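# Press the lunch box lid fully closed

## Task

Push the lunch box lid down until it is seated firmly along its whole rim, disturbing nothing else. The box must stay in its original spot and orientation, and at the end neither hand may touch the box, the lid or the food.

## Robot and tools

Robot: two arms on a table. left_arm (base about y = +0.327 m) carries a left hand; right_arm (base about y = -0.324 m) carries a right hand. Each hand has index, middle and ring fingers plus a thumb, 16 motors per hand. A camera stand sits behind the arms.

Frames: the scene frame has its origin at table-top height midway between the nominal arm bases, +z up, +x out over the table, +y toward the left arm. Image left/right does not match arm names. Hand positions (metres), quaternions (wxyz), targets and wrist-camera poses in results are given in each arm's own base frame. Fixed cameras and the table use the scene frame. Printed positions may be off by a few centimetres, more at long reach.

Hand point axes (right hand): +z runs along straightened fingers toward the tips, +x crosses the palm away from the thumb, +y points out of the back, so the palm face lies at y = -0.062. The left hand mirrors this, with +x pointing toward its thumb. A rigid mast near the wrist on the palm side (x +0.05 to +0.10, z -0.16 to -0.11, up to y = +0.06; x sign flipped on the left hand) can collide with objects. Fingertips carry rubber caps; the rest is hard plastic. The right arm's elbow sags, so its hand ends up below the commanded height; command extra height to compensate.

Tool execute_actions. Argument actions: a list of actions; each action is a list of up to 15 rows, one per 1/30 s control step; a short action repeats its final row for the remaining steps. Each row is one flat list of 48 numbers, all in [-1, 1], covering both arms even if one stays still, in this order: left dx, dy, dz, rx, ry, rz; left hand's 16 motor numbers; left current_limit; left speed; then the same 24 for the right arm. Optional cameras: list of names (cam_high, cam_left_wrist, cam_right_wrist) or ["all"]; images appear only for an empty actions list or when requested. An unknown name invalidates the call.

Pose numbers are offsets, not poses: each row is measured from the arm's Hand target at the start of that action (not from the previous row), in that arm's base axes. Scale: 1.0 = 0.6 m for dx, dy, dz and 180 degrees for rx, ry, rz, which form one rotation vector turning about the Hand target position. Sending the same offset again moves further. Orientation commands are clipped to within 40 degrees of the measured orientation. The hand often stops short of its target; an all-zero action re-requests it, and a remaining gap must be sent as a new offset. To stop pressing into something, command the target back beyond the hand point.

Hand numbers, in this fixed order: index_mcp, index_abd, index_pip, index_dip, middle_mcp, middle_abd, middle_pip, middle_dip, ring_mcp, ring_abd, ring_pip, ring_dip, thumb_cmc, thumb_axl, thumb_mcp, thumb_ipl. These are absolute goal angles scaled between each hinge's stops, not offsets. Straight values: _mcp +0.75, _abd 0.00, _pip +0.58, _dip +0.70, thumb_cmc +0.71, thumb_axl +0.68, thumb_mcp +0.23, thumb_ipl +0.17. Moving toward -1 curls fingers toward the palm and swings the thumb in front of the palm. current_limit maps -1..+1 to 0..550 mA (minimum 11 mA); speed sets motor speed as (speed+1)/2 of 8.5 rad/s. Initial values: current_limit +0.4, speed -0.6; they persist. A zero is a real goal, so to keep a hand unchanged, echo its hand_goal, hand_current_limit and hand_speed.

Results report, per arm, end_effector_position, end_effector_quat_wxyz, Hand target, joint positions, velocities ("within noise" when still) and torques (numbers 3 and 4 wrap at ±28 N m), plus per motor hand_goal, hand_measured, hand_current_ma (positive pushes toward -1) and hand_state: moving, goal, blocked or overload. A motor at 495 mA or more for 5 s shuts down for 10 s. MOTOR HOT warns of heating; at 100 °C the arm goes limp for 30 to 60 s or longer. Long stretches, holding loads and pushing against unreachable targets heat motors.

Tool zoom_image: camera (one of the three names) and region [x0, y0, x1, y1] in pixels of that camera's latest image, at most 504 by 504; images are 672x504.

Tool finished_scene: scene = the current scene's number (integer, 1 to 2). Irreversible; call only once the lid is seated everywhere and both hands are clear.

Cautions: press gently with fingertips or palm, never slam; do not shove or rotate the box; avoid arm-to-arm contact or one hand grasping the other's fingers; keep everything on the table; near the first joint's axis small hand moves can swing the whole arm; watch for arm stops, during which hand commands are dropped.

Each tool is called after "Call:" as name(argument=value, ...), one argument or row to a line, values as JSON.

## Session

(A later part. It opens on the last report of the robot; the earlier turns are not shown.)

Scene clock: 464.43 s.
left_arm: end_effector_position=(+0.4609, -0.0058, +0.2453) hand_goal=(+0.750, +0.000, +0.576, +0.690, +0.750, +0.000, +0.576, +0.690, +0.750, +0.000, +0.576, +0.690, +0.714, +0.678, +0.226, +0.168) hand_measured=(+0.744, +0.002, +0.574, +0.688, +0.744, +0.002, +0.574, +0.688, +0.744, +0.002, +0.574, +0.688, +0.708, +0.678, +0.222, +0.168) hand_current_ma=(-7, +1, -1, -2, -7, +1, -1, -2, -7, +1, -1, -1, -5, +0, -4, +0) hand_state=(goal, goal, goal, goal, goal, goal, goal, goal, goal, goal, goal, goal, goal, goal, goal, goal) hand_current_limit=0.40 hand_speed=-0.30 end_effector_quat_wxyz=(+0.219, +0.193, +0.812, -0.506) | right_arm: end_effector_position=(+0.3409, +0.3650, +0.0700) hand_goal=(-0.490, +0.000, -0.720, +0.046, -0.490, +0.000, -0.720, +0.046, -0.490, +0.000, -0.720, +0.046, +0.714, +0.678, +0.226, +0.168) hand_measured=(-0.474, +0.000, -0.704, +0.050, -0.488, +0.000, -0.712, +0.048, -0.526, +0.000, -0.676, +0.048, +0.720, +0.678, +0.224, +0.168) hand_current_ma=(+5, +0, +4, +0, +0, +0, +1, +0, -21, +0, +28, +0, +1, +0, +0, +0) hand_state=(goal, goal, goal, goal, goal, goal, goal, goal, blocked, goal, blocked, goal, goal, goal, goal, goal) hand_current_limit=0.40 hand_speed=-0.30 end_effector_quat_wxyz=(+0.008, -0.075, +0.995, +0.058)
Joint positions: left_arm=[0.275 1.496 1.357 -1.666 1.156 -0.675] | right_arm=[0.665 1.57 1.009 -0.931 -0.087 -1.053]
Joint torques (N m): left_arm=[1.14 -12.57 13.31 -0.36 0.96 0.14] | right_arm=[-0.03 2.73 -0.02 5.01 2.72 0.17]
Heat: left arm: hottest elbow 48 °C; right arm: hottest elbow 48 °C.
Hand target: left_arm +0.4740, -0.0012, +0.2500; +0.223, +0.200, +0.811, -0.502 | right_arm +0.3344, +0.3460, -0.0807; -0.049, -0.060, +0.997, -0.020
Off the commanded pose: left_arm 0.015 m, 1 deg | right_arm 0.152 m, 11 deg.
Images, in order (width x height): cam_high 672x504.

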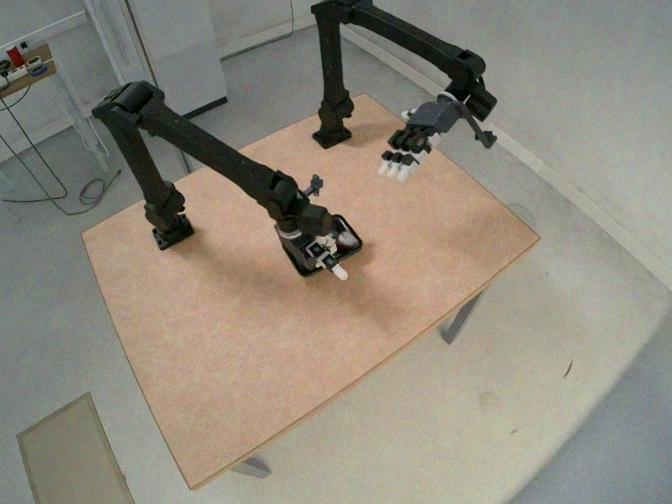

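Call:
execute_actions(
  actions=[
    [[0,0,0,0,0,0,0.75,0,0.576,0.69,0.75,0,0.576,0.69,0.75,0,0.576,0.69,0.714,0.678,0.226,0.168,0.4,-0.3,0.002,0.012,0.13,0,0,0,-0.49,0,-0.72,0.045,-0.49,0,-0.72,0.045,-0.49,0,-0.72,0.045,0.714,0.678,0.226,0.168,0.4,-0.3]],
    [[0,0,0,0,0,0,0.75,0,0.576,0.69,0.75,0,0.576,0.69,0.75,0,0.576,0.69,0.714,0.678,0.226,0.168,0.4,-0.3,0,0.012,0.17,0,0,0,-0.49,0,-0.72,0.045,-0.49,0,-0.72,0.045,-0.49,0,-0.72,0.045,0.714,0.678,0.226,0.168,0.4,-0.3]],
    [[0,0,0,0,0,0,0.75,0,0.576,0.69,0.75,0,0.576,0.69,0.75,0,0.576,0.69,0.714,0.678,0.226,0.168,0.4,-0.3,-0.05,0.01,0.2,0.015,-0.026,0,-0.49,0,-0.72,0.045,-0.49,0,-0.72,0.045,-0.49,0,-0.72,0.045,0.714,0.678,0.226,0.168,0.4,-0.3]],
    [[0,0,0,0,0,0,0.75,0,0.576,0.69,0.75,0,0.576,0.69,0.75,0,0.576,0.69,0.714,0.678,0.226,0.168,0.4,-0.3,-0.16,0.05,0.03,0,0,0,0.75,0,0.576,0.69,0.75,0,0.576,0.69,0.75,0,0.576,0.69,0.714,0.678,0.226,0.168,0.4,-0.3]],
    [[0,0,0,0,0,0,0.75,0,0.576,0.69,0.75,0,0.576,0.69,0.75,0,0.576,0.69,0.714,0.678,0.226,0.168,0.4,-0.3,-0.09,0.03,-0.14,0,0,0,0.75,0,0.576,0.69,0.75,0,0.576,0.69,0.75,0,0.576,0.69,0.714,0.678,0.226,0.168,0.4,-0.3]],
  ],
  cameras=["cam_high","cam_right_wrist"],
)

Call:
zoom_image(
  camera="cam_high",
  region=[265, 190, 385, 300],
)

Scene clock: 494.37 s.
left_arm: end_effector_position=(+0.4609, -0.0058, +0.2453) hand_goal=(+0.750, +0.000, +0.576, +0.690, +0.750, +0.000, +0.576, +0.690, +0.750, +0.000, +0.576, +0.690, +0.714, +0.678, +0.226, +0.168) hand_measured=(+0.744, +0.002, +0.574, +0.688, +0.744, +0.002, +0.574, +0.688, +0.744, +0.002, +0.574, +0.688, +0.708, +0.678, +0.222, +0.168) hand_current_ma=(-7, +1, -1, -2, -7, +1, -1, -2, -7, +1, -1, -1, -5, +0, -4, +0) hand_state=(goal, goal, goal, goal, goal, goal, goal, goal, goal, goal, goal, goal, goal, goal, goal, goal) hand_current_limit=0.40 hand_speed=-0.30 end_effector_quat_wxyz=(+0.219, +0.193, +0.812, -0.506) | right_arm: end_effector_position=(+0.1519, +0.4098, +0.1543) hand_goal=(+0.750, +0.000, +0.576, +0.690, +0.750, +0.000, +0.576, +0.690, +0.750, +0.000, +0.576, +0.690, +0.714, +0.678, +0.226, +0.168) hand_measured=(+0.748, +0.000, +0.574, +0.688, +0.746, +0.000, +0.572, +0.688, +0.746, +0.000, +0.574, +0.688, +0.714, +0.678, +0.222, +0.168) hand_current_ma=(+0, +0, +0, +0, +0, +0, +0, +0, +0, +0, +0, +0, +0, +0, +0, +0) hand_state=(goal, goal, goal, goal, goal, goal, goal, goal, goal, goal, goal, goal, goal, goal, goal, goal) hand_current_limit=0.40 hand_speed=-0.30 end_effector_quat_wxyz=(-0.011, -0.068, +0.998, -0.002)
Joint positions: left_arm=[0.275 1.496 1.357 -1.666 1.156 -0.675] | right_arm=[1.152 1.311 1.015 -1.288 -0.017 -0.556]
Joint torques (N m): left_arm=[1.2 -12.57 13.31 -0.36 0.96 0.14] | right_arm=[-0.32 -10.23 8.84 0.94 0.2 0.16]
Heat: left arm: hottest elbow 49 °C; right arm: hottest elbow 46 °C.
Hand target: left_arm +0.4740, -0.0012, +0.2500; +0.223, +0.200, +0.811, -0.502 | right_arm +0.1558, +0.4145, +0.1535; -0.007, -0.060, +0.998, +0.001
Off the commanded pose: left_arm 0.015 m, 1 deg | right_arm 0.006 m, 1 deg.
Images, in order (width x height): cam_high 672x504, cam_right_wrist 672x504.

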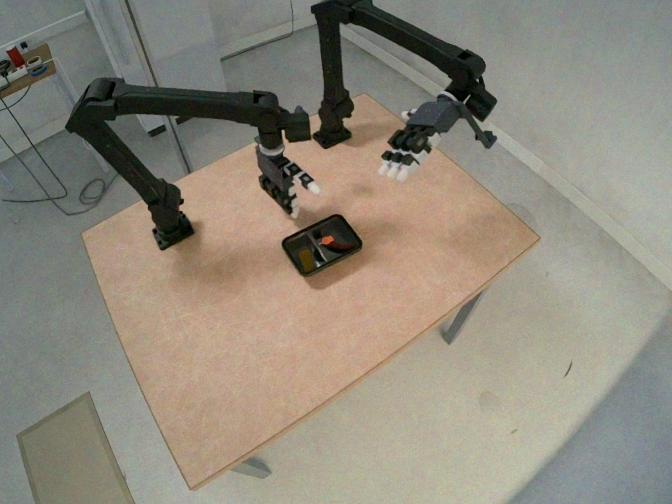

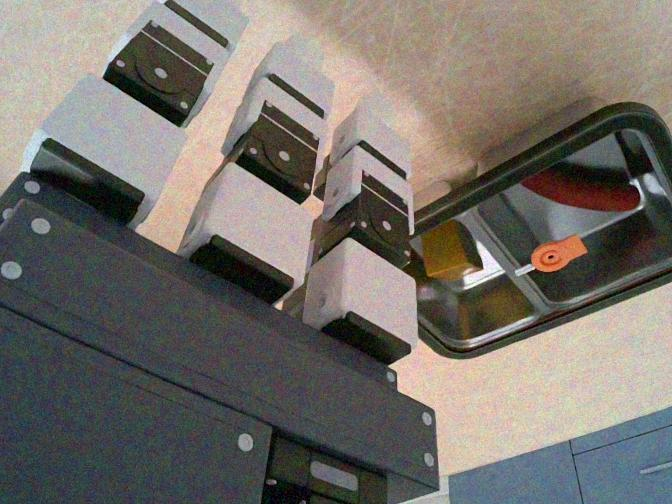

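Scaled by 4.200.

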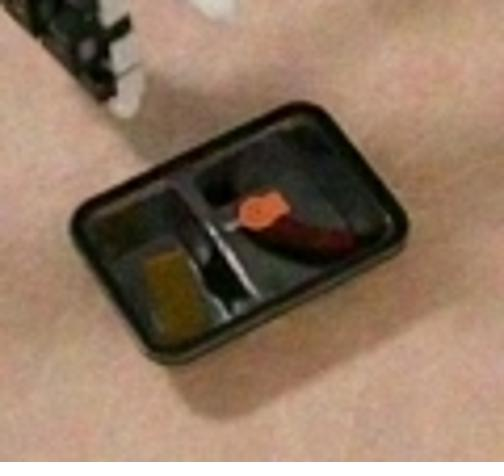

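Call:
zoom_image(
  camera="cam_right_wrist",
  region=[410, 260, 540, 390],
)

Call:
zoom_image(
  camera="cam_right_wrist",
  region=[540, 240, 672, 372],
)

Scaled by 3.877.

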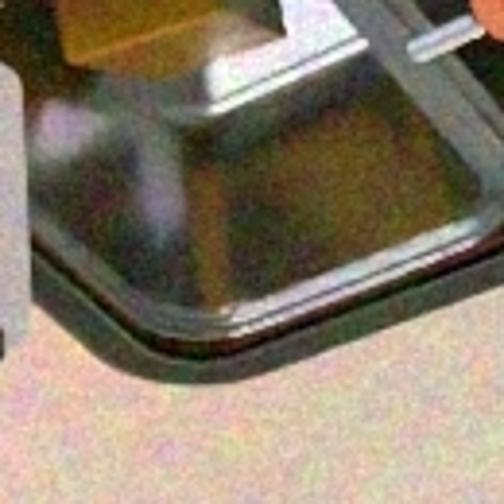

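Scaled by 3.818.

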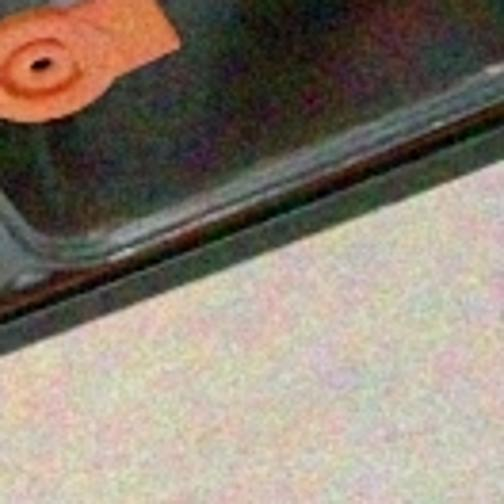

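Call:
finished_scene(
  scene=2,
)

The scene is finished: the task was done.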